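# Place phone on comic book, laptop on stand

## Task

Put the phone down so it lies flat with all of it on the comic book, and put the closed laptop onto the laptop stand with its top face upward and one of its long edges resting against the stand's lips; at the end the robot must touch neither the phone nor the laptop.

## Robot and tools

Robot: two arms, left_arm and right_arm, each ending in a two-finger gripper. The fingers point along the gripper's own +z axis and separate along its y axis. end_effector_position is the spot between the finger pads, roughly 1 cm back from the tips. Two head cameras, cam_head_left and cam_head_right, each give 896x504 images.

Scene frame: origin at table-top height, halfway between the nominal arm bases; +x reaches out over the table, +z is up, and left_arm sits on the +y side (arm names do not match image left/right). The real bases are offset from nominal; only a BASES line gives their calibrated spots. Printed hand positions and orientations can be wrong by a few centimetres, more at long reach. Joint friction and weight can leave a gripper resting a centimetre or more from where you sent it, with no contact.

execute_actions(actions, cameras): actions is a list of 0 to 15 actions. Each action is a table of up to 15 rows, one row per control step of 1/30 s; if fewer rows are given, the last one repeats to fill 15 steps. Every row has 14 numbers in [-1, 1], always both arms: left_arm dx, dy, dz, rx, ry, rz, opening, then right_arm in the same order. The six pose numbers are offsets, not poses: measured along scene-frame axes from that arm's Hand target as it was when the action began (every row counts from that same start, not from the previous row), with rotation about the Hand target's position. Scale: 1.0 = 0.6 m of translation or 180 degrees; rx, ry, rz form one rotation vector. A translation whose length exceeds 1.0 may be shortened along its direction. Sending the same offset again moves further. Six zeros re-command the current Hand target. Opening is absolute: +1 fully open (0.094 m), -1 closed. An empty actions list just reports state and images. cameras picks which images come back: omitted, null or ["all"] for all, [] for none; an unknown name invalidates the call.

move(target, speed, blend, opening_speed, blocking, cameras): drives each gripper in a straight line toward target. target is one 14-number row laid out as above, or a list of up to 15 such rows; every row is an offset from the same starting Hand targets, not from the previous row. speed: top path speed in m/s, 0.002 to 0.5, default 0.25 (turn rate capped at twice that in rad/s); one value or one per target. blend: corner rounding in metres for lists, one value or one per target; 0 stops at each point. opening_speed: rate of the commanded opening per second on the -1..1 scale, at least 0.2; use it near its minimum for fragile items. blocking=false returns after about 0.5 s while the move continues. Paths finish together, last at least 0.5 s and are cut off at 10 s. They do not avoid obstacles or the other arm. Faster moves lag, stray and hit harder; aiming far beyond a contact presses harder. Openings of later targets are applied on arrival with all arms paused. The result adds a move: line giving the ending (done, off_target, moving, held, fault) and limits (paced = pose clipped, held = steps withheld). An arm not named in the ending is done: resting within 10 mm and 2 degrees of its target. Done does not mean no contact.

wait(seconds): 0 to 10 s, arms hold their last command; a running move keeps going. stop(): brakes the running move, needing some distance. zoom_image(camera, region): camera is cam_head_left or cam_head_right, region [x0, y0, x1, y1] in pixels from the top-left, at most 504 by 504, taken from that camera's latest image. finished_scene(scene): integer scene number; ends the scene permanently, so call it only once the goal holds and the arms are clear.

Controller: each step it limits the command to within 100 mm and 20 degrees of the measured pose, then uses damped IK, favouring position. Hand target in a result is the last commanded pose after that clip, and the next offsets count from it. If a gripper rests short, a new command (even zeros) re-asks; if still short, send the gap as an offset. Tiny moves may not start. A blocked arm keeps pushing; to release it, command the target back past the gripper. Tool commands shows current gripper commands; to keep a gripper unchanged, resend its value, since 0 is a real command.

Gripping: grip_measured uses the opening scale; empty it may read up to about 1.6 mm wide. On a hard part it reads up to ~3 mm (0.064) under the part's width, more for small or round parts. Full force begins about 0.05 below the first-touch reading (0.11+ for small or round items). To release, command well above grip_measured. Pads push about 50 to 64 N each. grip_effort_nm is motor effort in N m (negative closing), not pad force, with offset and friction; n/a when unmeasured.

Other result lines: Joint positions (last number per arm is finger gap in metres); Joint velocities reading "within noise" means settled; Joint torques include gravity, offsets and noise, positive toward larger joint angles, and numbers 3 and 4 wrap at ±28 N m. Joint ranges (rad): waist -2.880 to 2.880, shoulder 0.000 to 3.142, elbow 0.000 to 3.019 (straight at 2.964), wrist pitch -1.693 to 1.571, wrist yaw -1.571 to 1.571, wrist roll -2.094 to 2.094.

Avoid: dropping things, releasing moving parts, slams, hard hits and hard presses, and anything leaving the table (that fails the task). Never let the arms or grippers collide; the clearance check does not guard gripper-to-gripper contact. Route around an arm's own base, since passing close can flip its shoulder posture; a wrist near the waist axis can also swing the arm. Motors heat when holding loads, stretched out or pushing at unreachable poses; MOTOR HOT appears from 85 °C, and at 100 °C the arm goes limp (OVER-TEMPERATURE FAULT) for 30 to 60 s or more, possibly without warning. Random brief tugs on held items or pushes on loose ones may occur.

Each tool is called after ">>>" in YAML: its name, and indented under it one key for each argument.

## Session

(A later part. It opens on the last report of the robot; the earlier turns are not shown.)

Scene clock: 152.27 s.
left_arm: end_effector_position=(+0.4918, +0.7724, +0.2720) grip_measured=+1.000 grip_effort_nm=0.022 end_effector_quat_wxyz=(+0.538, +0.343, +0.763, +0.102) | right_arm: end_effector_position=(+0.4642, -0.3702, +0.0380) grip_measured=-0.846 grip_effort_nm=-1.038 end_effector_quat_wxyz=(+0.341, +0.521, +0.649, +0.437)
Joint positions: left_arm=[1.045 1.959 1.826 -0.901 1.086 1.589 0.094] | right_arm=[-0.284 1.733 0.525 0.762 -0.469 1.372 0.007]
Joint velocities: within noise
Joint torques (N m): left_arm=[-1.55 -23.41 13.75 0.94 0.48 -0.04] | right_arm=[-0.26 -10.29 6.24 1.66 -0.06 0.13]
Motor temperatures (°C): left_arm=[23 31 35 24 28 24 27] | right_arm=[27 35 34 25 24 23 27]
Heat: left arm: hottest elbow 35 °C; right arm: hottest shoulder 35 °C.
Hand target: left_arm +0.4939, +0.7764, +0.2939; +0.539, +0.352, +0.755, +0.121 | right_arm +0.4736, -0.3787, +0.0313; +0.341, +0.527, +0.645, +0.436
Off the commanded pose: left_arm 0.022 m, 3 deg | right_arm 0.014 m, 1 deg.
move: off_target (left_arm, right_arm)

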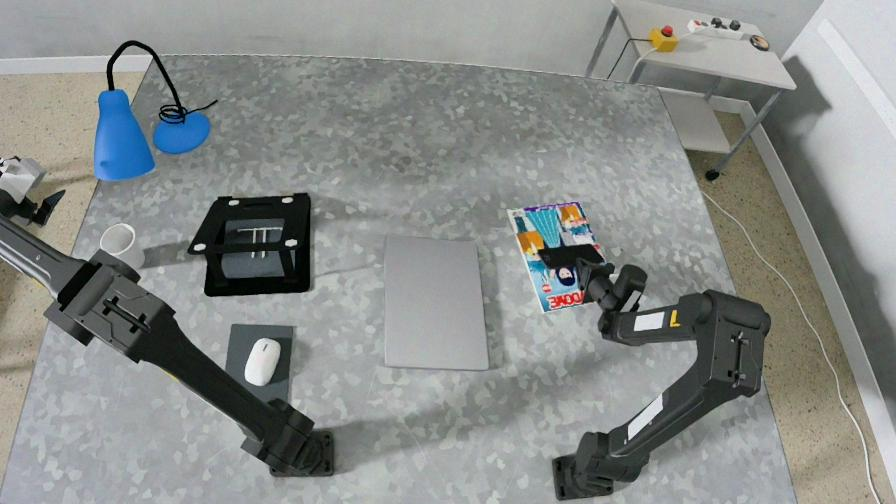

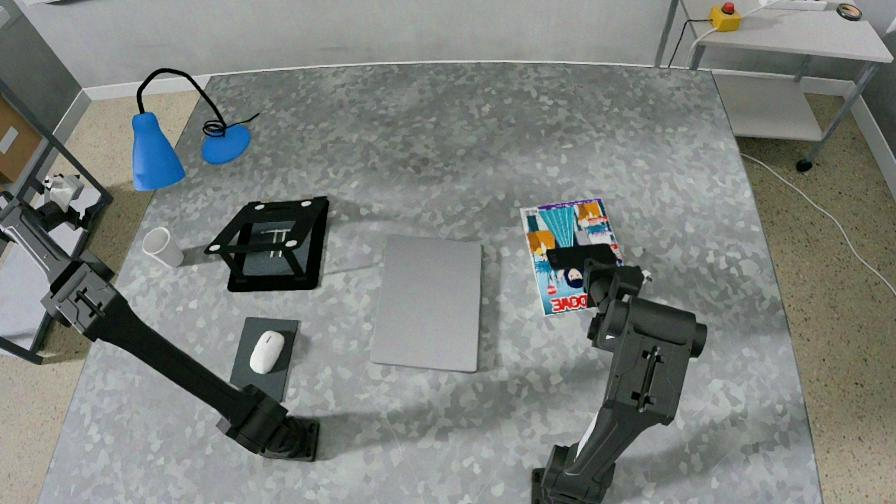

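>>> move:
  target:
    - [0,0,0,0,0,0,1,0,0,0.03,0,0,0,-0.95]
    - [0,0,0,0,0,0,1,0.0,0.032,0.03,0,0,0,-0.95]
    - [0,0,0,0,0,0,1,0.0,0.032,-0.01,0,0,0,-0.95]
  speed: 0.08

>>> zoom_image:
  camera: "cam_head_left"
  region: [490, 160, 690, 320]

>>> zoom_image:
  camera: "cam_head_right"
  region: [490, 160, 690, 320]

Scene clock: 157.33 s.
left_arm: end_effector_position=(+0.4918, +0.7724, +0.2720) grip_measured=+1.000 grip_effort_nm=0.022 end_effector_quat_wxyz=(+0.538, +0.343, +0.763, +0.102) | right_arm: end_effector_position=(+0.4704, -0.3655, +0.0375) grip_measured=-0.846 grip_effort_nm=-1.038 end_effector_quat_wxyz=(+0.353, +0.523, +0.642, +0.435)
Joint positions: left_arm=[1.045 1.959 1.826 -0.901 1.086 1.589 0.094] | right_arm=[-0.257 1.751 0.528 0.802 -0.423 1.393 0.007]
Joint velocities: within noise
Joint torques (N m): left_arm=[-1.08 -23.59 13.82 1.2 0.53 -0.01] | right_arm=[1.49 -10.58 4.88 1.68 -0.02 0.16]
Motor temperatures (°C): left_arm=[23 31 35 24 28 24 27] | right_arm=[27 34 34 25 24 23 27]
Heat: left arm: hottest elbow 35 °C; right arm: hottest shoulder 34 °C.
Hand target: left_arm +0.4939, +0.7764, +0.2939; +0.539, +0.352, +0.755, +0.121 | right_arm +0.4737, -0.3595, +0.0255; +0.341, +0.527, +0.645, +0.436
Off the commanded pose: left_arm 0.022 m, 3 deg | right_arm 0.014 m, 1 deg.
move: off_target (left_arm, right_arm)

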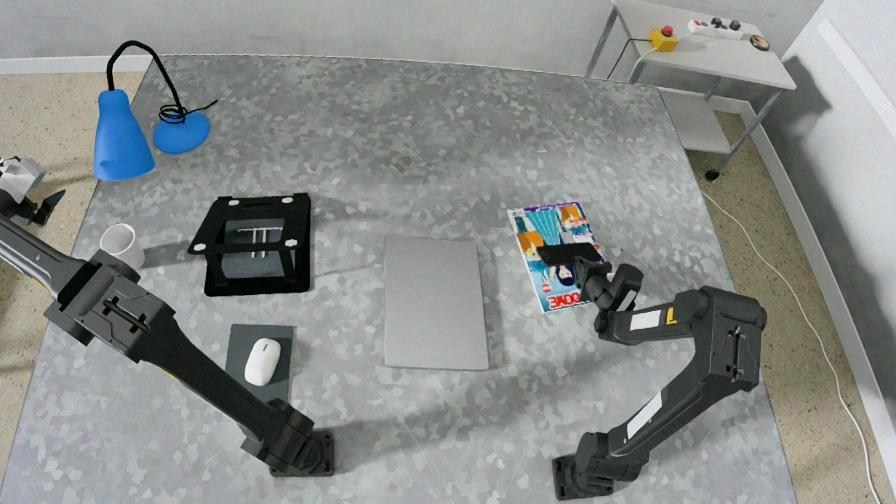

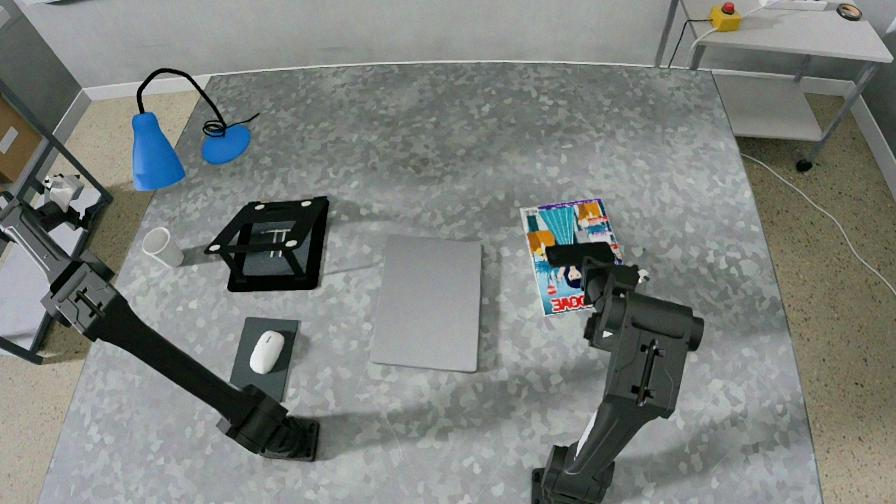

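Scaled by 2.520.

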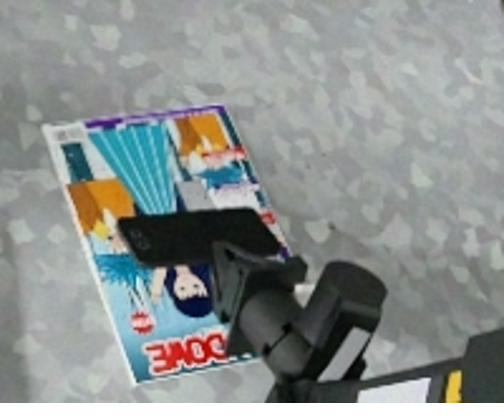

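Scaled by 2.520.

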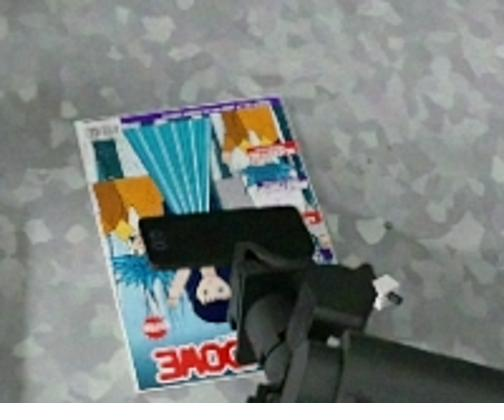

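>>> move:
  target:
    - [0,0,0,0,0,0,1,0,0.02,0.035,0,0,0,-0.95]
    - [0,0,0,0,0,0,1,-0.01,0.04,0.02,0,0,0,-0.95]
    - [0,0,0,0,0,0,1,-0.01,0.02,-0.005,0,0,0,-0.95]
  speed: 0.08

>>> zoom_image:
  camera: "cam_head_left"
  region: [490, 160, 690, 320]

>>> zoom_image:
  camera: "cam_head_right"
  region: [490, 160, 690, 320]

Scene clock: 161.97 s.
left_arm: end_effector_position=(+0.4918, +0.7724, +0.2720) grip_measured=+1.000 grip_effort_nm=0.022 end_effector_quat_wxyz=(+0.538, +0.343, +0.763, +0.102) | right_arm: end_effector_position=(+0.4727, -0.3440, +0.0373) grip_measured=-0.846 grip_effort_nm=-1.038 end_effector_quat_wxyz=(+0.350, +0.517, +0.644, +0.442)
Joint positions: left_arm=[1.045 1.959 1.826 -0.901 1.086 1.589 0.094] | right_arm=[-0.204 1.757 0.522 0.829 -0.392 1.414 0.007]
Joint velocities: within noise
Joint torques (N m): left_arm=[-1.14 -23.65 13.76 1.22 0.51 -0.04] | right_arm=[-0.15 -11.28 3.52 1.81 -0.12 0.1]
Motor temperatures (°C): left_arm=[23 31 35 24 28 24 27] | right_arm=[27 34 33 25 24 23 27]
Heat: left arm: hottest elbow 35 °C; right arm: hottest shoulder 34 °C.
Hand target: left_arm +0.4939, +0.7764, +0.2939; +0.539, +0.352, +0.755, +0.121 | right_arm +0.4675, -0.3476, +0.0223; +0.341, +0.527, +0.645, +0.436
Off the commanded pose: left_arm 0.022 m, 3 deg | right_arm 0.016 m, 2 deg.
move: off_target (left_arm, right_arm)

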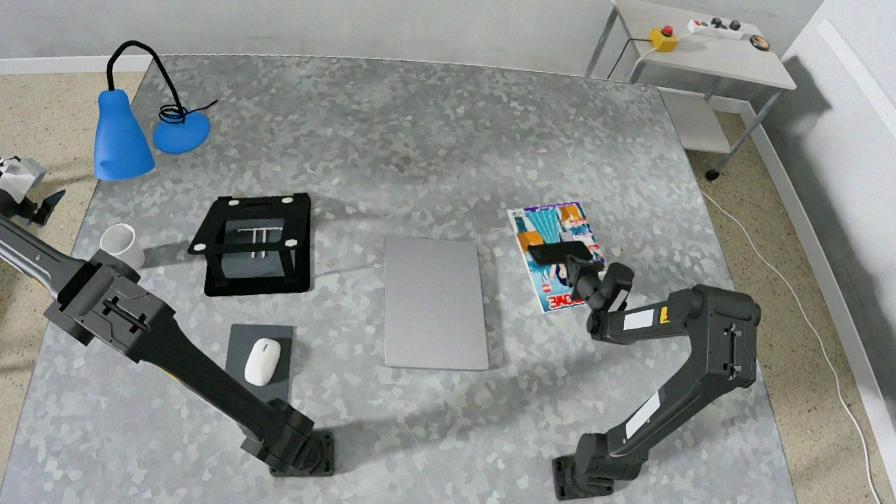

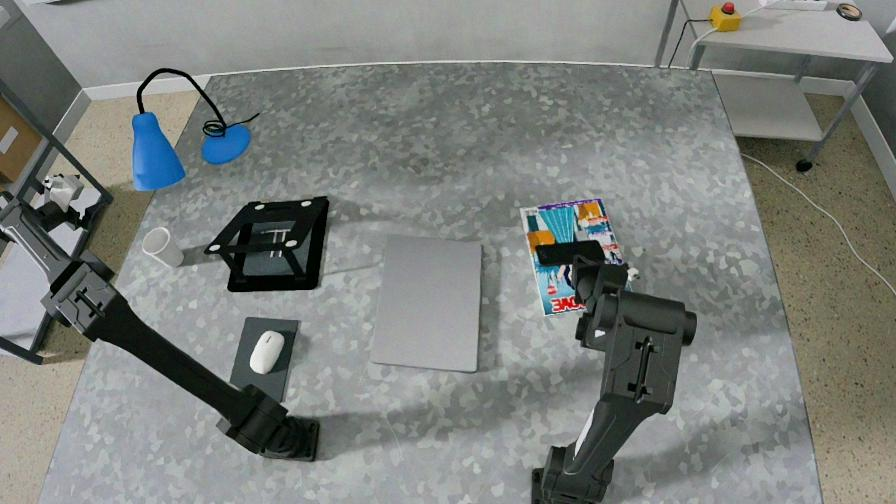

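Scaled by 2.520.

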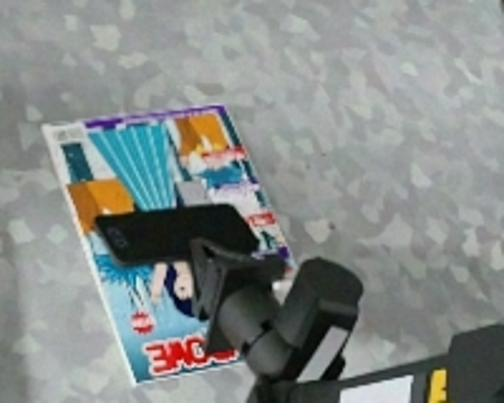

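Scaled by 2.520.

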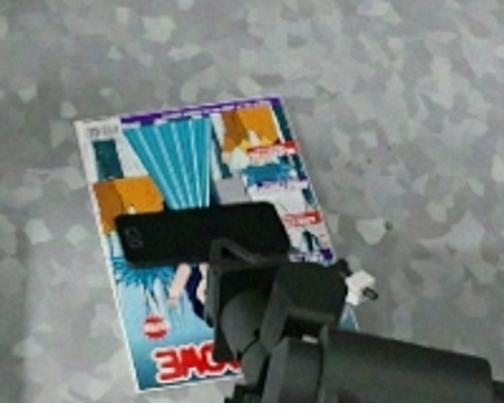

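>>> move:
  target: [0,0,0,0,0,0,1,0.005,0.006,0.015,0,0,0,-0.5]
  opening_speed: 0.3
  speed: 0.05

>>> zoom_image:
  camera: "cam_head_left"
  region: [490, 160, 690, 320]

>>> zoom_image:
  camera: "cam_head_right"
  region: [490, 160, 690, 320]

Scene clock: 167.13 s.
left_arm: end_effector_position=(+0.4917, +0.7724, +0.2723) grip_measured=+1.000 grip_effort_nm=0.022 end_effector_quat_wxyz=(+0.538, +0.343, +0.763, +0.102) | right_arm: end_effector_position=(+0.4714, -0.3447, +0.0337) grip_measured=-0.502 grip_effort_nm=0.056 end_effector_quat_wxyz=(+0.346, +0.523, +0.645, +0.437)
Joint positions: left_arm=[1.045 1.959 1.826 -0.901 1.086 1.589 0.094] | right_arm=[-0.204 1.757 0.522 0.813 -0.386 1.414 0.023]
Joint velocities: within noise
Joint torques (N m): left_arm=[-1.32 -23.82 13.72 1.01 0.54 -0.02] | right_arm=[0.62 -13.57 3.97 1.28 -0.01 0.13]
Motor temperatures (°C): left_arm=[23 31 35 24 28 24 27] | right_arm=[27 34 33 25 24 23 27]
Heat: left arm: hottest elbow 35 °C; right arm: hottest shoulder 34 °C.
Hand target: left_arm +0.4939, +0.7763, +0.2941; +0.539, +0.352, +0.755, +0.121 | right_arm +0.4706, -0.3440, +0.0315; +0.341, +0.527, +0.645, +0.436
Off the commanded pose: left_arm 0.022 m, 3 deg | right_arm 0.003 m, 1 deg.
move: off_target (left_arm)

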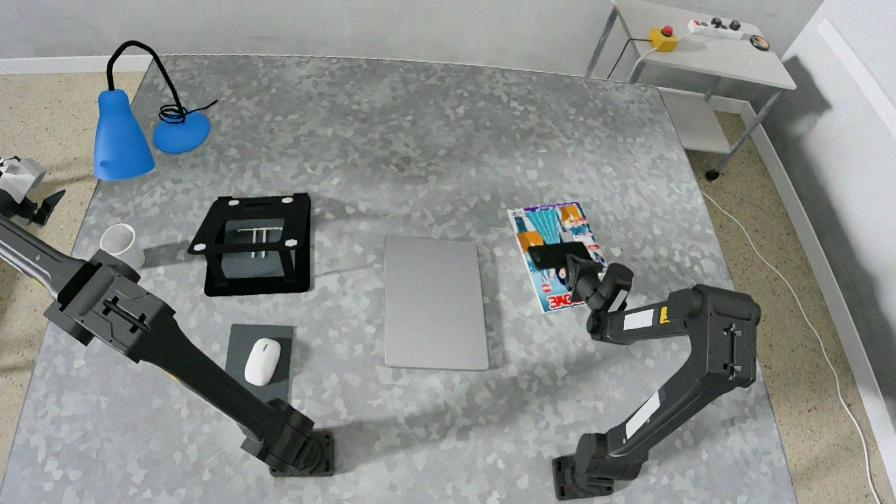

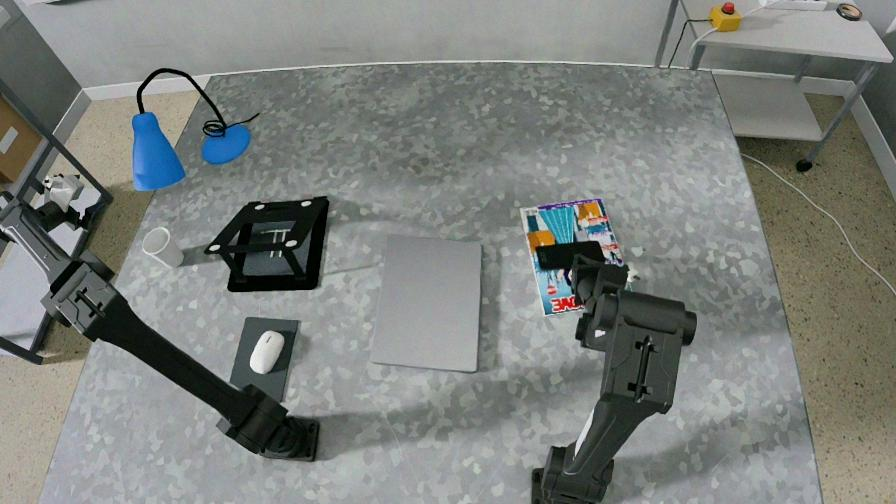

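Scaled by 2.520.

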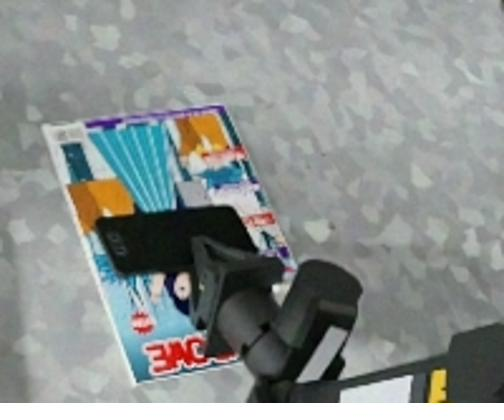

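Scaled by 2.520.

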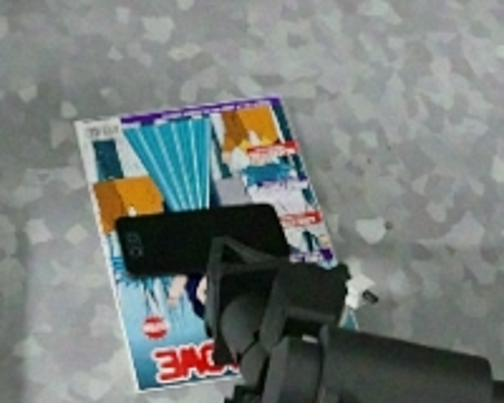

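>>> move:
  target:
    - [0,0,0,0,0,0,1,-0.15,-0.02,0.065,0,0,0,-0.5]
    - [0,0,0,0,0,0,1,-0.25,-0.08,0.3,0,0,0,-0.5]
  speed: [0.08,0.2]

>>> zoom_image:
  camera: "cam_head_left"
  region: [490, 160, 690, 320]

>>> zoom_image:
  camera: "cam_head_right"
  region: [490, 160, 690, 320]

Scene clock: 174.20 s.
left_arm: end_effector_position=(+0.4918, +0.7724, +0.2720) grip_measured=+1.000 grip_effort_nm=0.022 end_effector_quat_wxyz=(+0.538, +0.343, +0.763, +0.102) | right_arm: end_effector_position=(+0.3073, -0.3796, +0.1777) grip_measured=-0.501 grip_effort_nm=0.061 end_effector_quat_wxyz=(+0.313, +0.542, +0.648, +0.434)
Joint positions: left_arm=[1.045 1.959 1.826 -0.901 1.086 1.589 0.094] | right_arm=[-0.533 0.793 0.372 -0.163 -0.688 1.245 0.023]
Joint velocities: within noise
Joint torques (N m): left_arm=[-1.32 -24.64 13.75 1.13 0.52 -0.08] | right_arm=[-0.38 -4.13 13.39 0.96 -0.25 -0.02]
Motor temperatures (°C): left_arm=[23 31 35 24 28 24 27] | right_arm=[27 33 33 25 24 23 27]
Heat: left arm: hottest elbow 35 °C; right arm: hottest shoulder 33 °C.
Hand target: left_arm +0.4939, +0.7764, +0.2939; +0.539, +0.352, +0.755, +0.121 | right_arm +0.3207, -0.3920, +0.2115; +0.342, +0.527, +0.645, +0.436
Off the commanded pose: left_arm 0.023 m, 3 deg | right_arm 0.038 m, 4 deg.
move: off_target (left_arm, right_arm)

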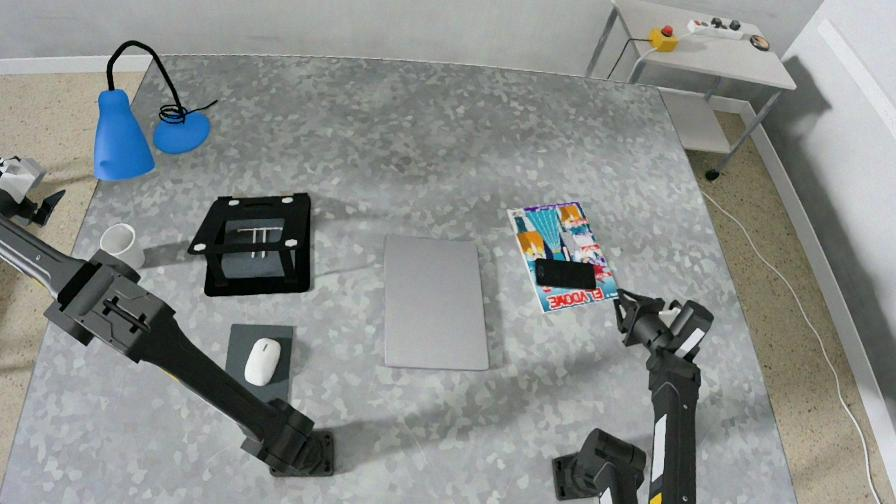

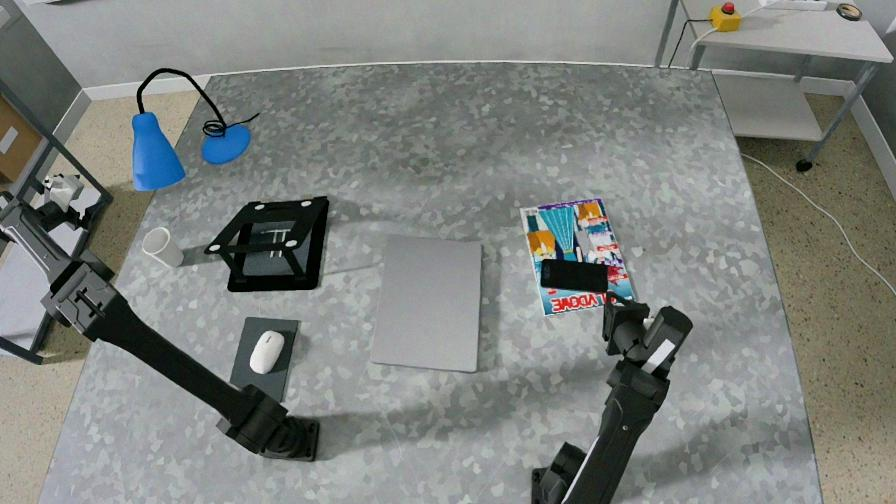

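Scaled by 2.520.

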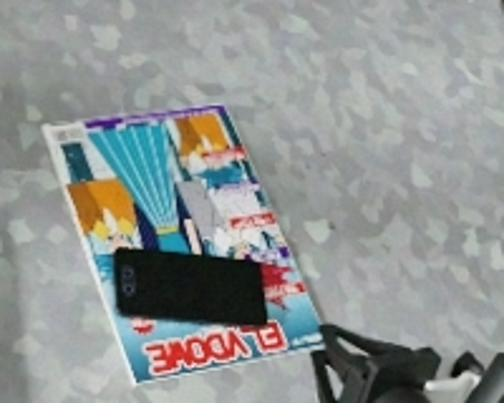

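Scaled by 2.520.

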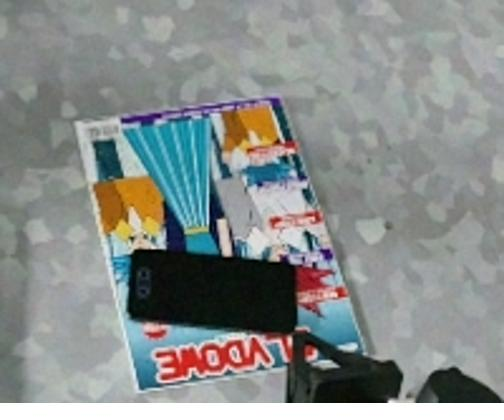

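>>> move:
  target:
    - [-0.2,-0.1,0.05,0,0,0,0,0,0,0.05,-0.065,0.372,0,0]
    - [-0.357,-0.7,0.05,0.203,0.320,-0.196,0,0.267,0.353,0.0,-0.065,0.372,0,0]
    - [-0.357,-0.96,-0.2,0.203,0.320,-0.196,0,0.267,0.353,-0.08,-0.065,0.372,0,0]
  speed: 0.25
  blend: 0.03

Scene clock: 205.23 s.
left_arm: end_effector_position=(+0.2793, +0.2038, +0.1798) grip_measured=+0.002 grip_effort_nm=-0.081 end_effector_quat_wxyz=(+0.005, +0.705, +0.709, +0.001) | right_arm: end_effector_position=(+0.4832, -0.1850, +0.1841) grip_measured=-0.001 grip_effort_nm=0.066 end_effector_quat_wxyz=(-0.011, +0.644, +0.764, +0.023)
Joint positions: left_arm=[-0.179 0.994 0.838 -1.406 0.004 1.415 0.047] | right_arm=[0.219 1.719 1.547 -1.376 -0.046 1.626 0.047]
Joint velocities: within noise
Joint torques (N m): left_arm=[-2.55 -5.13 9.39 0.83 -0.12 -0.04] | right_arm=[1.26 -16.85 6.91 0.46 0.07 0.23]
Motor temperatures (°C): left_arm=[23 31 35 24 28 24 27] | right_arm=[27 32 38 25 24 23 26]
Heat: left arm: hottest elbow 35 °C; right arm: hottest elbow 38 °C.
Hand target: left_arm +0.2797, +0.2003, +0.1740; +0.001, +0.708, +0.707, +0.000 | right_arm +0.4808, -0.1802, +0.1633; -0.022, +0.644, +0.765, +0.009
Off the commanded pose: left_arm 0.007 m, 1 deg | right_arm 0.021 m, 2 deg.
move: off_target (right_arm)

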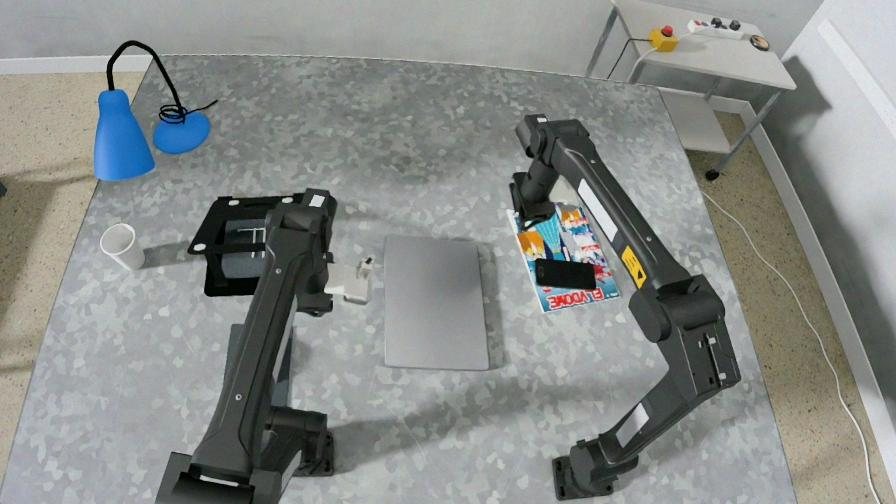

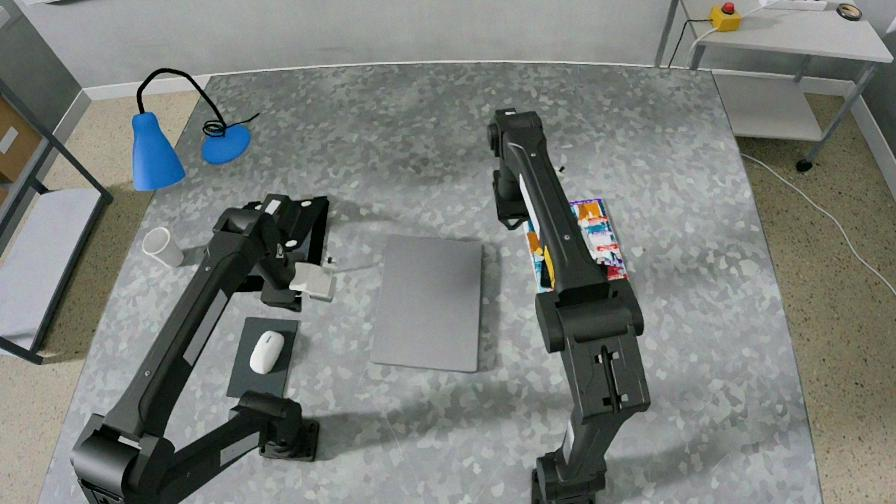

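>>> move:
  target: [0,-0.02,-0.12,0,0,0,0,-0.02,0.07,-0.1,0,0,0,0]

>>> zoom_image:
  camera: "cam_head_left"
  region: [280, 180, 600, 390]

>>> zoom_image:
  camera: "cam_head_right"
  region: [240, 180, 560, 390]

Scene clock: 210.07 s.
left_arm: end_effector_position=(+0.2805, +0.1916, +0.1069) grip_measured=+0.002 grip_effort_nm=-0.081 end_effector_quat_wxyz=(+0.004, +0.705, +0.709, +0.000) | right_arm: end_effector_position=(+0.4697, -0.1401, +0.1157) grip_measured=-0.001 grip_effort_nm=0.061 end_effector_quat_wxyz=(-0.017, +0.642, +0.766, +0.016)
Joint positions: left_arm=[-0.226 1.068 0.686 -1.182 0.004 1.369 0.047] | right_arm=[0.308 1.772 1.434 -1.224 -0.046 1.708 0.047]
Joint velocities: within noise
Joint torques (N m): left_arm=[-2.02 -5.19 9.05 0.53 -0.07 -0.09] | right_arm=[0.85 -17.85 7.13 0.44 0.04 0.28]
Motor temperatures (°C): left_arm=[23 31 35 24 28 24 27] | right_arm=[27 33 38 25 24 23 26]
Heat: left arm: hottest elbow 35 °C; right arm: hottest elbow 38 °C.
Hand target: left_arm +0.2797, +0.1883, +0.1020; +0.001, +0.708, +0.707, +0.000 | right_arm +0.4689, -0.1380, +0.1035; -0.021, +0.644, +0.765, +0.009
Off the commanded pose: left_arm 0.006 m, 0 deg | right_arm 0.013 m, 1 deg.
move: off_target (right_arm)

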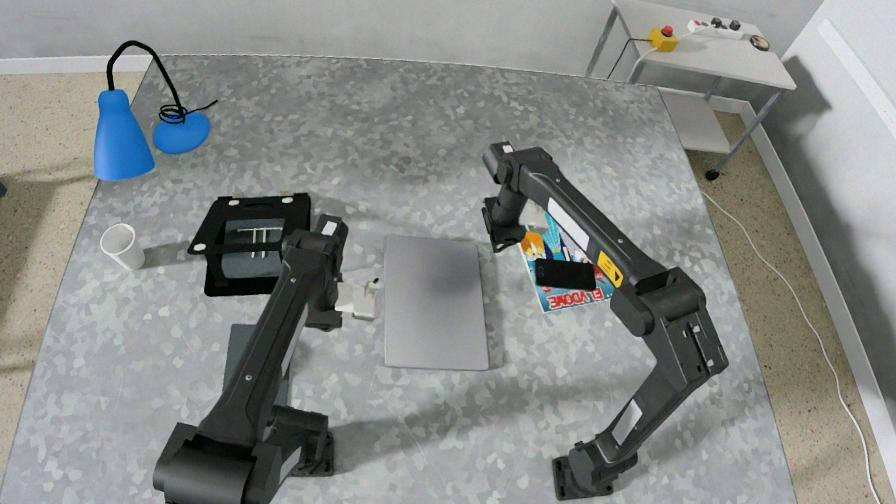

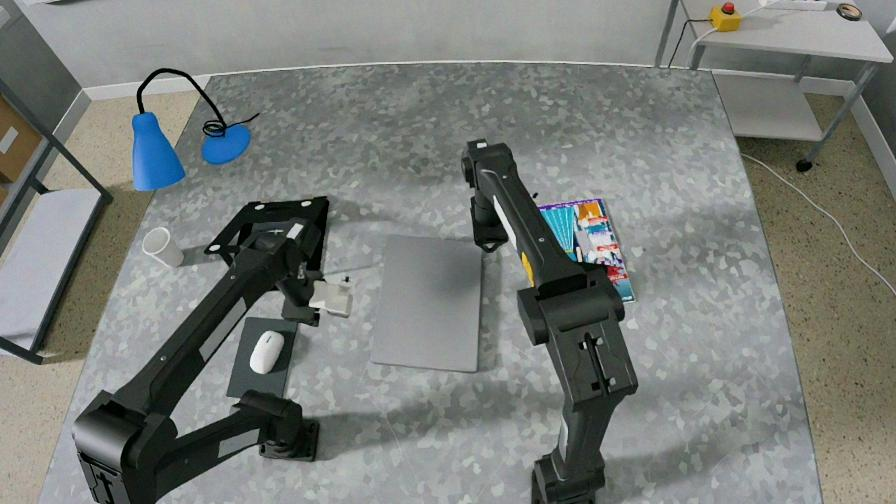

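Scaled by 1.575.

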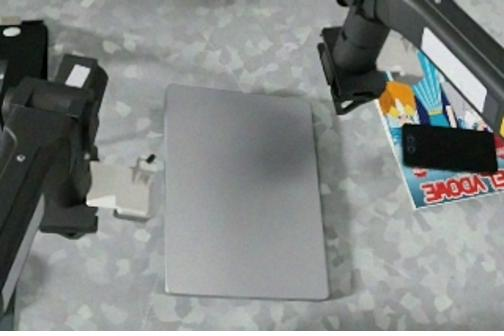

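Scaled by 1.575.

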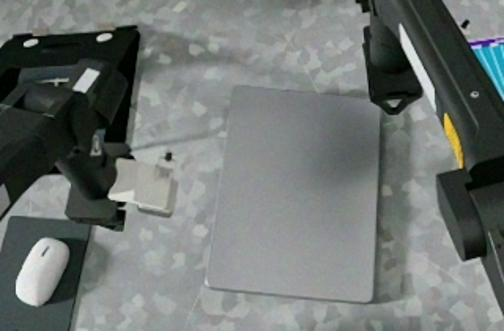

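>>> move:
  target: [0,0,-0.14,0,0,0,0,0,0,-0.14,0,0,0,0]
  speed: 0.1

>>> zoom_image:
  camera: "cam_head_left"
  region: [280, 180, 600, 390]

>>> zoom_image:
  camera: "cam_head_right"
  region: [240, 180, 560, 390]

Scene clock: 221.73 s.
left_arm: end_effector_position=(+0.2822, +0.1912, +0.0229) grip_measured=+0.002 grip_effort_nm=-0.081 end_effector_quat_wxyz=(+0.005, +0.705, +0.709, +0.000) | right_arm: end_effector_position=(+0.4732, -0.1390, +0.0354) grip_measured=-0.001 grip_effort_nm=0.066 end_effector_quat_wxyz=(-0.015, +0.642, +0.766, +0.019)
Joint positions: left_arm=[-0.226 1.229 0.545 -0.879 0.004 1.368 0.047] | right_arm=[0.308 1.863 1.335 -1.026 -0.046 1.709 0.047]
Joint velocities: within noise
Joint torques (N m): left_arm=[-2.55 -6.77 7.12 0.53 -0.1 -0.06] | right_arm=[0.85 -17.85 6.35 0.43 0.04 0.22]
Motor temperatures (°C): left_arm=[23 30 35 24 27 24 27] | right_arm=[27 33 38 25 24 23 26]
Heat: left arm: hottest elbow 35 °C; right arm: hottest elbow 38 °C.
Hand target: left_arm +0.2796, +0.1882, +0.0180; +0.001, +0.708, +0.707, +0.000 | right_arm +0.4688, -0.1381, +0.0194; -0.022, +0.644, +0.765, +0.009
Off the commanded pose: left_arm 0.006 m, 1 deg | right_arm 0.016 m, 1 deg.
move: off_target (right_arm)

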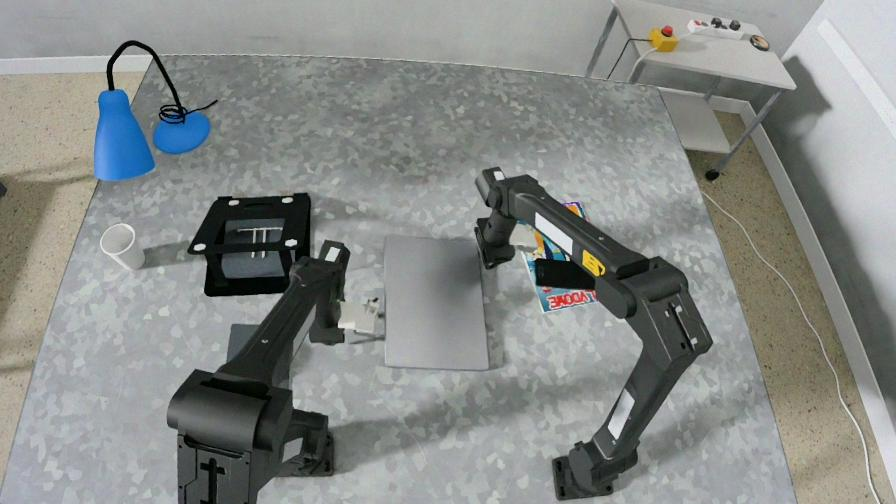

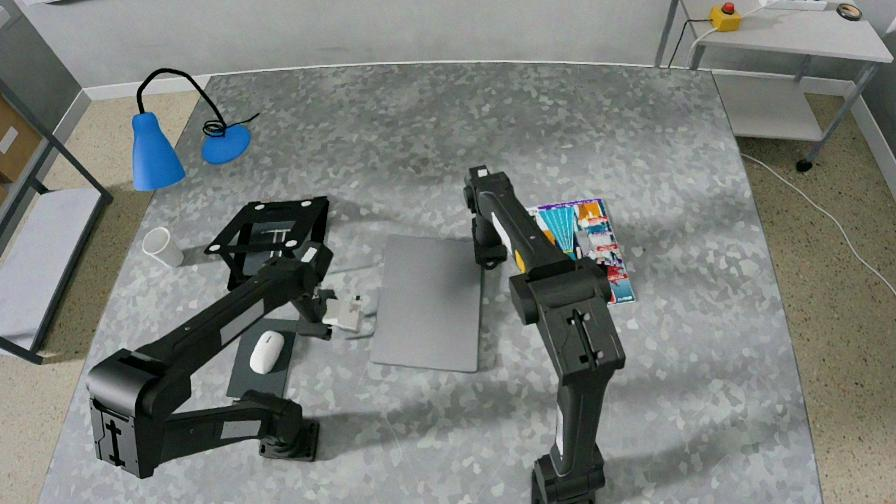

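Scaled by 1.575.

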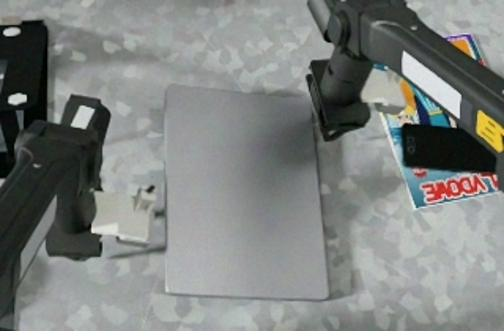

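Scaled by 1.575.

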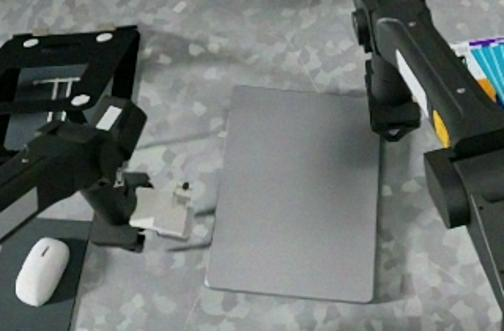

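>>> move:
  target: [0,0,0,0,0,0,0,0,-0.01,-0.03,0,0,0,0]
  speed: 0.05
  cameras: []

Scene clock: 225.20 s.
left_arm: end_effector_position=(+0.2823, +0.1911, +0.0229) grip_measured=+0.002 grip_effort_nm=-0.081 end_effector_quat_wxyz=(+0.005, +0.705, +0.709, +0.001) | right_arm: end_effector_position=(+0.4726, -0.1392, +0.0187) grip_measured=-0.001 grip_effort_nm=0.066 end_effector_quat_wxyz=(-0.014, +0.642, +0.766, +0.020)
Joint positions: left_arm=[-0.226 1.229 0.545 -0.878 0.004 1.368 0.047] | right_arm=[0.308 1.883 1.315 -0.983 -0.046 1.709 0.047]
Joint velocities: within noise
Joint torques (N m): left_arm=[-2.43 -7.47 7.42 0.73 -0.06 -0.09] | right_arm=[0.03 -17.79 6.09 0.4 0.03 0.13]
Motor temperatures (°C): left_arm=[23 29 34 24 27 24 27] | right_arm=[27 33 37 25 24 23 26]
Heat: left arm: hottest elbow 34 °C; right arm: hottest elbow 37 °C.
Hand target: left_arm +0.2796, +0.1882, +0.0180; +0.001, +0.708, +0.707, +0.000 | right_arm +0.4688, -0.1441, +0.0014; -0.022, +0.644, +0.765, +0.009
Off the commanded pose: left_arm 0.006 m, 1 deg | right_arm 0.018 m, 2 deg.
move: off_target (right_arm)
No camera images: "cameras" was empty.

>>> move:
  target: [0,-0.12,0,0,0,0,0,0,0.12,0.005,0,0,0,0]
  speed: 0.08

>>> zoom_image:
  camera: "cam_head_left"
  region: [280, 180, 600, 390]

Scene clock: 228.77 s.
left_arm: end_effector_position=(+0.2596, +0.1312, +0.0105) grip_measured=+0.002 grip_effort_nm=-0.081 end_effector_quat_wxyz=(-0.017, +0.704, +0.710, -0.007) | right_arm: end_effector_position=(+0.4652, -0.0928, +0.0141) grip_measured=-0.001 grip_effort_nm=0.051 end_effector_quat_wxyz=(-0.012, +0.649, +0.760, +0.013)
Joint positions: left_arm=[-0.479 1.287 0.549 -0.869 0.002 1.112 0.047] | right_arm=[0.398 1.915 1.351 -0.994 -0.032 1.818 0.047]
Joint velocities: within noise
Joint torques (N m): left_arm=[-2.55 -6.42 12.15 0.62 -0.06 -0.07] | right_arm=[2.43 -16.91 9.94 -0.28 -0.42 0.27]
Motor temperatures (°C): left_arm=[23 29 34 24 27 24 27] | right_arm=[27 33 37 25 24 23 26]
Heat: left arm: hottest elbow 34 °C; right arm: hottest elbow 37 °C.
Hand target: left_arm +0.2797, +0.1163, +0.0179; +0.001, +0.708, +0.707, +0.000 | right_arm +0.4690, -0.0721, +0.0046; -0.021, +0.644, +0.765, +0.010
Off the commanded pose: left_arm 0.026 m, 2 deg | right_arm 0.023 m, 1 deg.
move: off_target (left_arm, right_arm)

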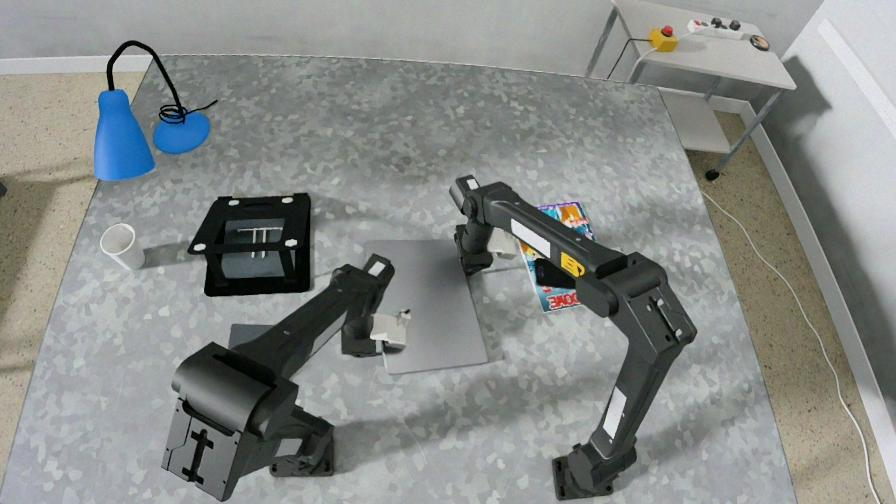

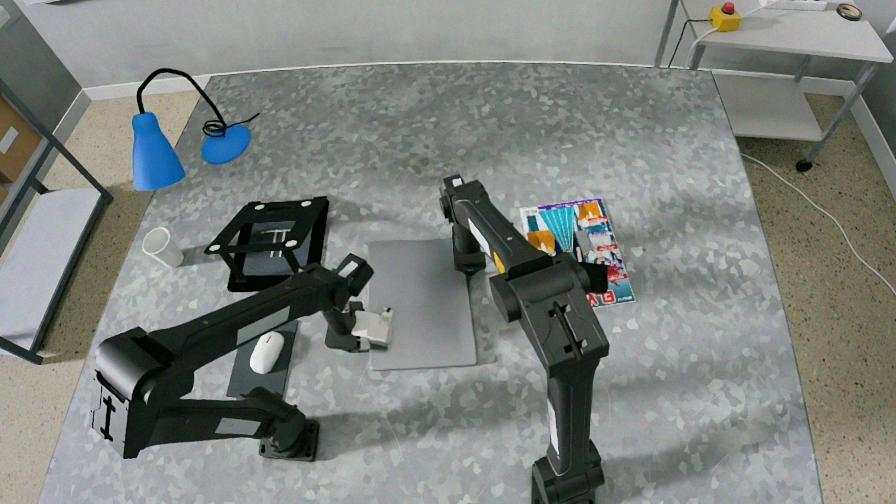

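Scaled by 1.575.

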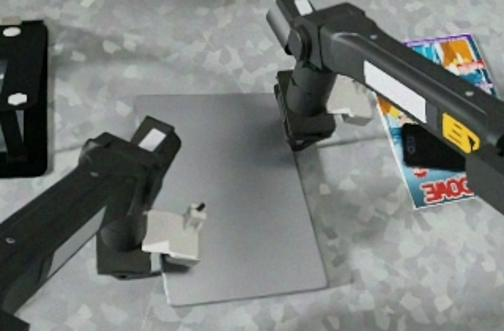

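>>> move:
  target: [0.0,-0.1,0.0,0,0,0.09,0,-0.01,0.16,0.02,0,0,0.09,0]
  speed: 0.08

>>> zoom_image:
  camera: "cam_head_left"
  region: [280, 180, 600, 390]

Scene clock: 237.10 s.
left_arm: end_effector_position=(+0.2437, +0.0927, +0.0111) grip_measured=+0.001 grip_effort_nm=-0.017 end_effector_quat_wxyz=(-0.044, +0.587, +0.808, +0.004) | right_arm: end_effector_position=(+0.4661, +0.0075, +0.0391) grip_measured=-0.001 grip_effort_nm=0.046 end_effector_quat_wxyz=(-0.008, +0.533, +0.846, +0.018)
Joint positions: left_arm=[-0.647 1.34 0.595 -0.914 -0.009 0.638 0.047] | right_arm=[0.556 1.986 1.54 -1.099 -0.03 1.686 0.047]
Joint velocities: within noise
Joint torques (N m): left_arm=[-3.02 -6.01 14.89 1.98 0.4 0.12] | right_arm=[2.08 -18.08 9.51 -0.05 -0.48 0.28]
Motor temperatures (°C): left_arm=[23 29 35 24 27 24 27] | right_arm=[27 33 38 25 24 23 26]
Heat: left arm: hottest elbow 35 °C; right arm: hottest elbow 38 °C.
Hand target: left_arm +0.2797, +0.0563, +0.0180; +0.001, +0.601, +0.799, +0.000 | right_arm +0.4628, +0.0239, +0.0165; -0.023, +0.530, +0.848, +0.006
Off the commanded pose: left_arm 0.052 m, 6 deg | right_arm 0.028 m, 2 deg.
move: off_target (left_arm, right_arm)

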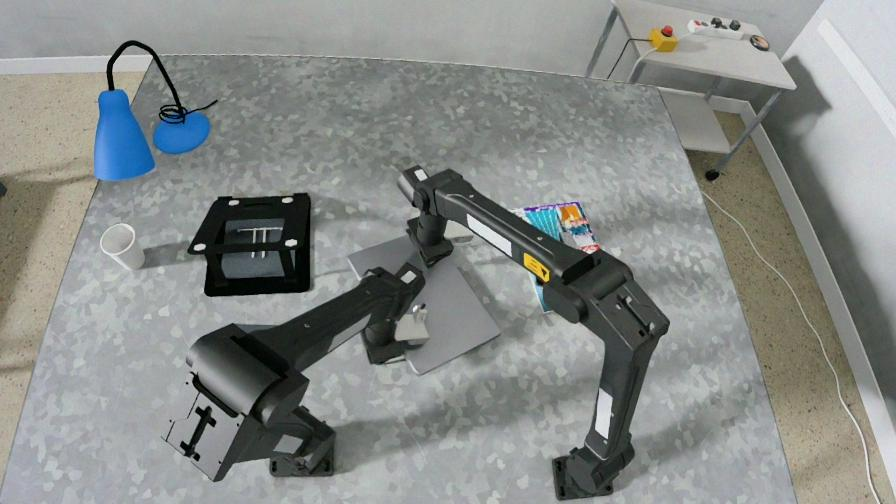

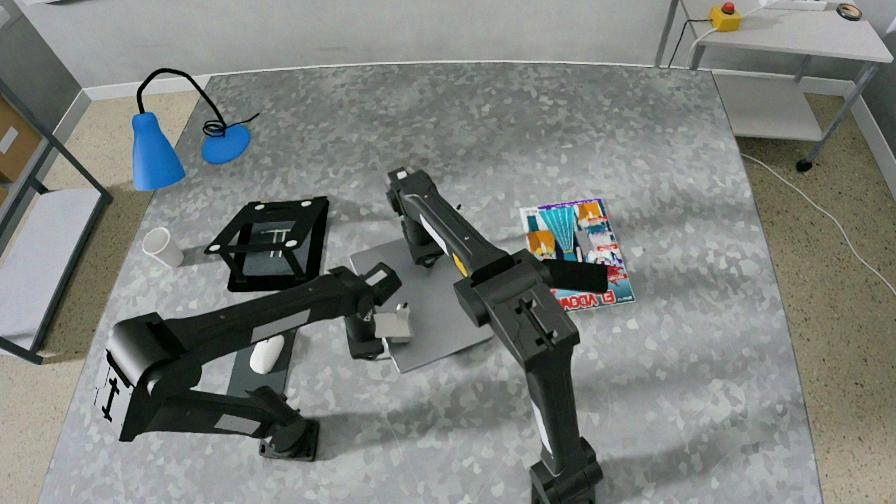

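Scaled by 1.575.

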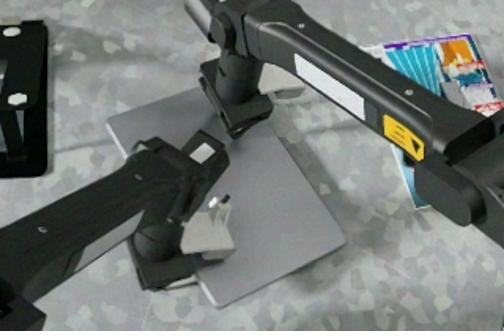

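>>> move:
  target:
    - [-0.03,0.03,0.22,0,0,0,0,0,-0.02,0.22,0,0,0,0]
    - [0.334,0.323,0.25,0,0,0.15,0,-0.2,-0.2,0.22,0,0,0.05,0]
    - [0.334,0.323,0.25,0,0,0.15,0,-0.438,-0.24,0.22,0,0,0.15,0]
    - [0.534,-0.127,0.22,0,0,0.15,0,-0.488,0.094,0.22,0,0,0.15,0]
  speed: 0.2
  blend: 0.02

>>> zoom_image:
  camera: "cam_head_left"
  region: [280, 180, 600, 390]

Scene clock: 256.13 s.
left_arm: end_effector_position=(+0.5828, -0.0097, +0.1316) grip_measured=+0.001 grip_effort_nm=-0.022 end_effector_quat_wxyz=(-0.021, +0.400, +0.916, -0.001) | right_arm: end_effector_position=(+0.1622, +0.0579, +0.1375) grip_measured=-0.001 grip_effort_nm=0.037 end_effector_quat_wxyz=(-0.028, +0.318, +0.947, -0.016)
Joint positions: left_arm=[-0.456 2.002 1.821 -1.432 0.002 0.395 0.047] | right_arm=[1.067 1.506 1.159 -1.266 -0.049 1.719 0.047]
Joint velocities: within noise
Joint torques (N m): left_arm=[-1.26 -21.66 16.5 0.16 -0.1 -0.07] | right_arm=[1.2 -12.51 11.92 0.06 0.13 0.28]
Motor temperatures (°C): left_arm=[23 28 37 24 27 24 27] | right_arm=[27 33 38 25 24 23 26]
Heat: left arm: hottest elbow 37 °C; right arm: hottest elbow 38 °C.
Hand target: left_arm +0.6001, -0.0198, +0.1500; +0.001, +0.398, +0.917, +0.001 | right_arm +0.1701, +0.0803, +0.1484; -0.023, +0.317, +0.948, +0.001
Off the commanded pose: left_arm 0.027 m, 3 deg | right_arm 0.026 m, 2 deg.
move: off_target (left_arm, right_arm)

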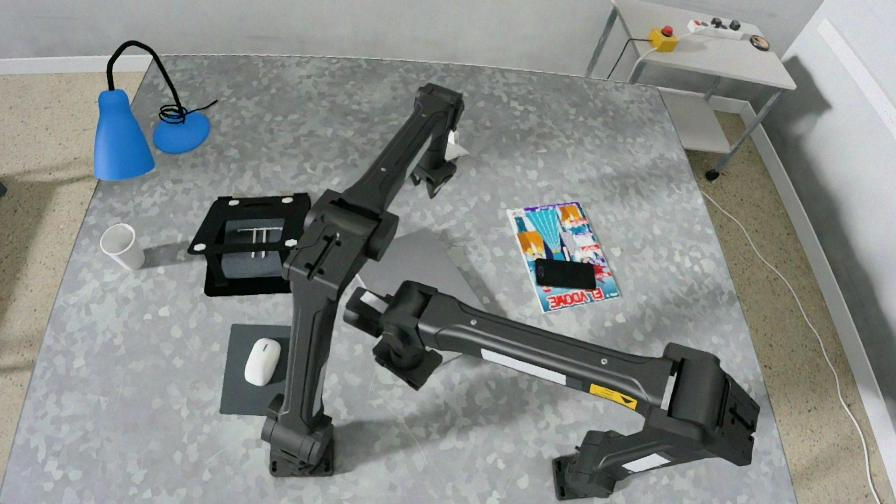

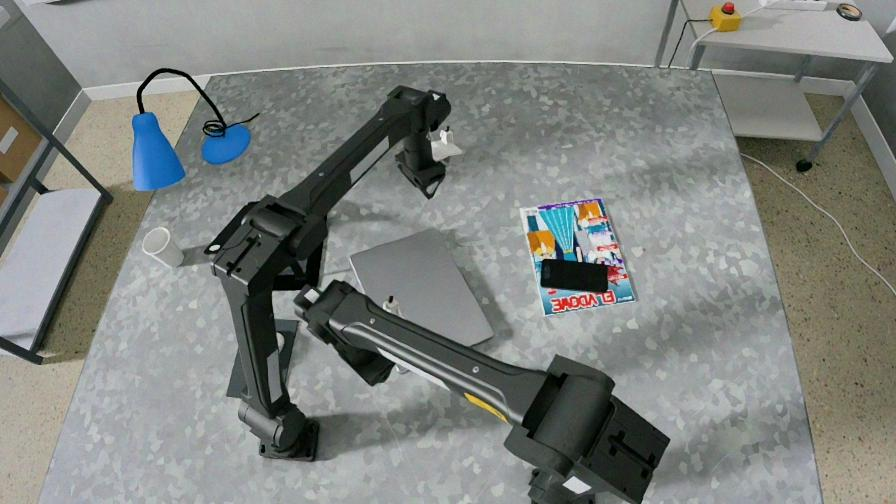

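Scaled by 1.575.

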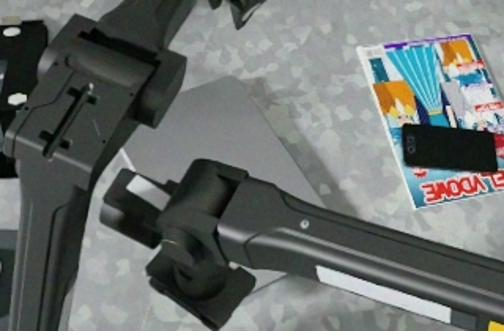

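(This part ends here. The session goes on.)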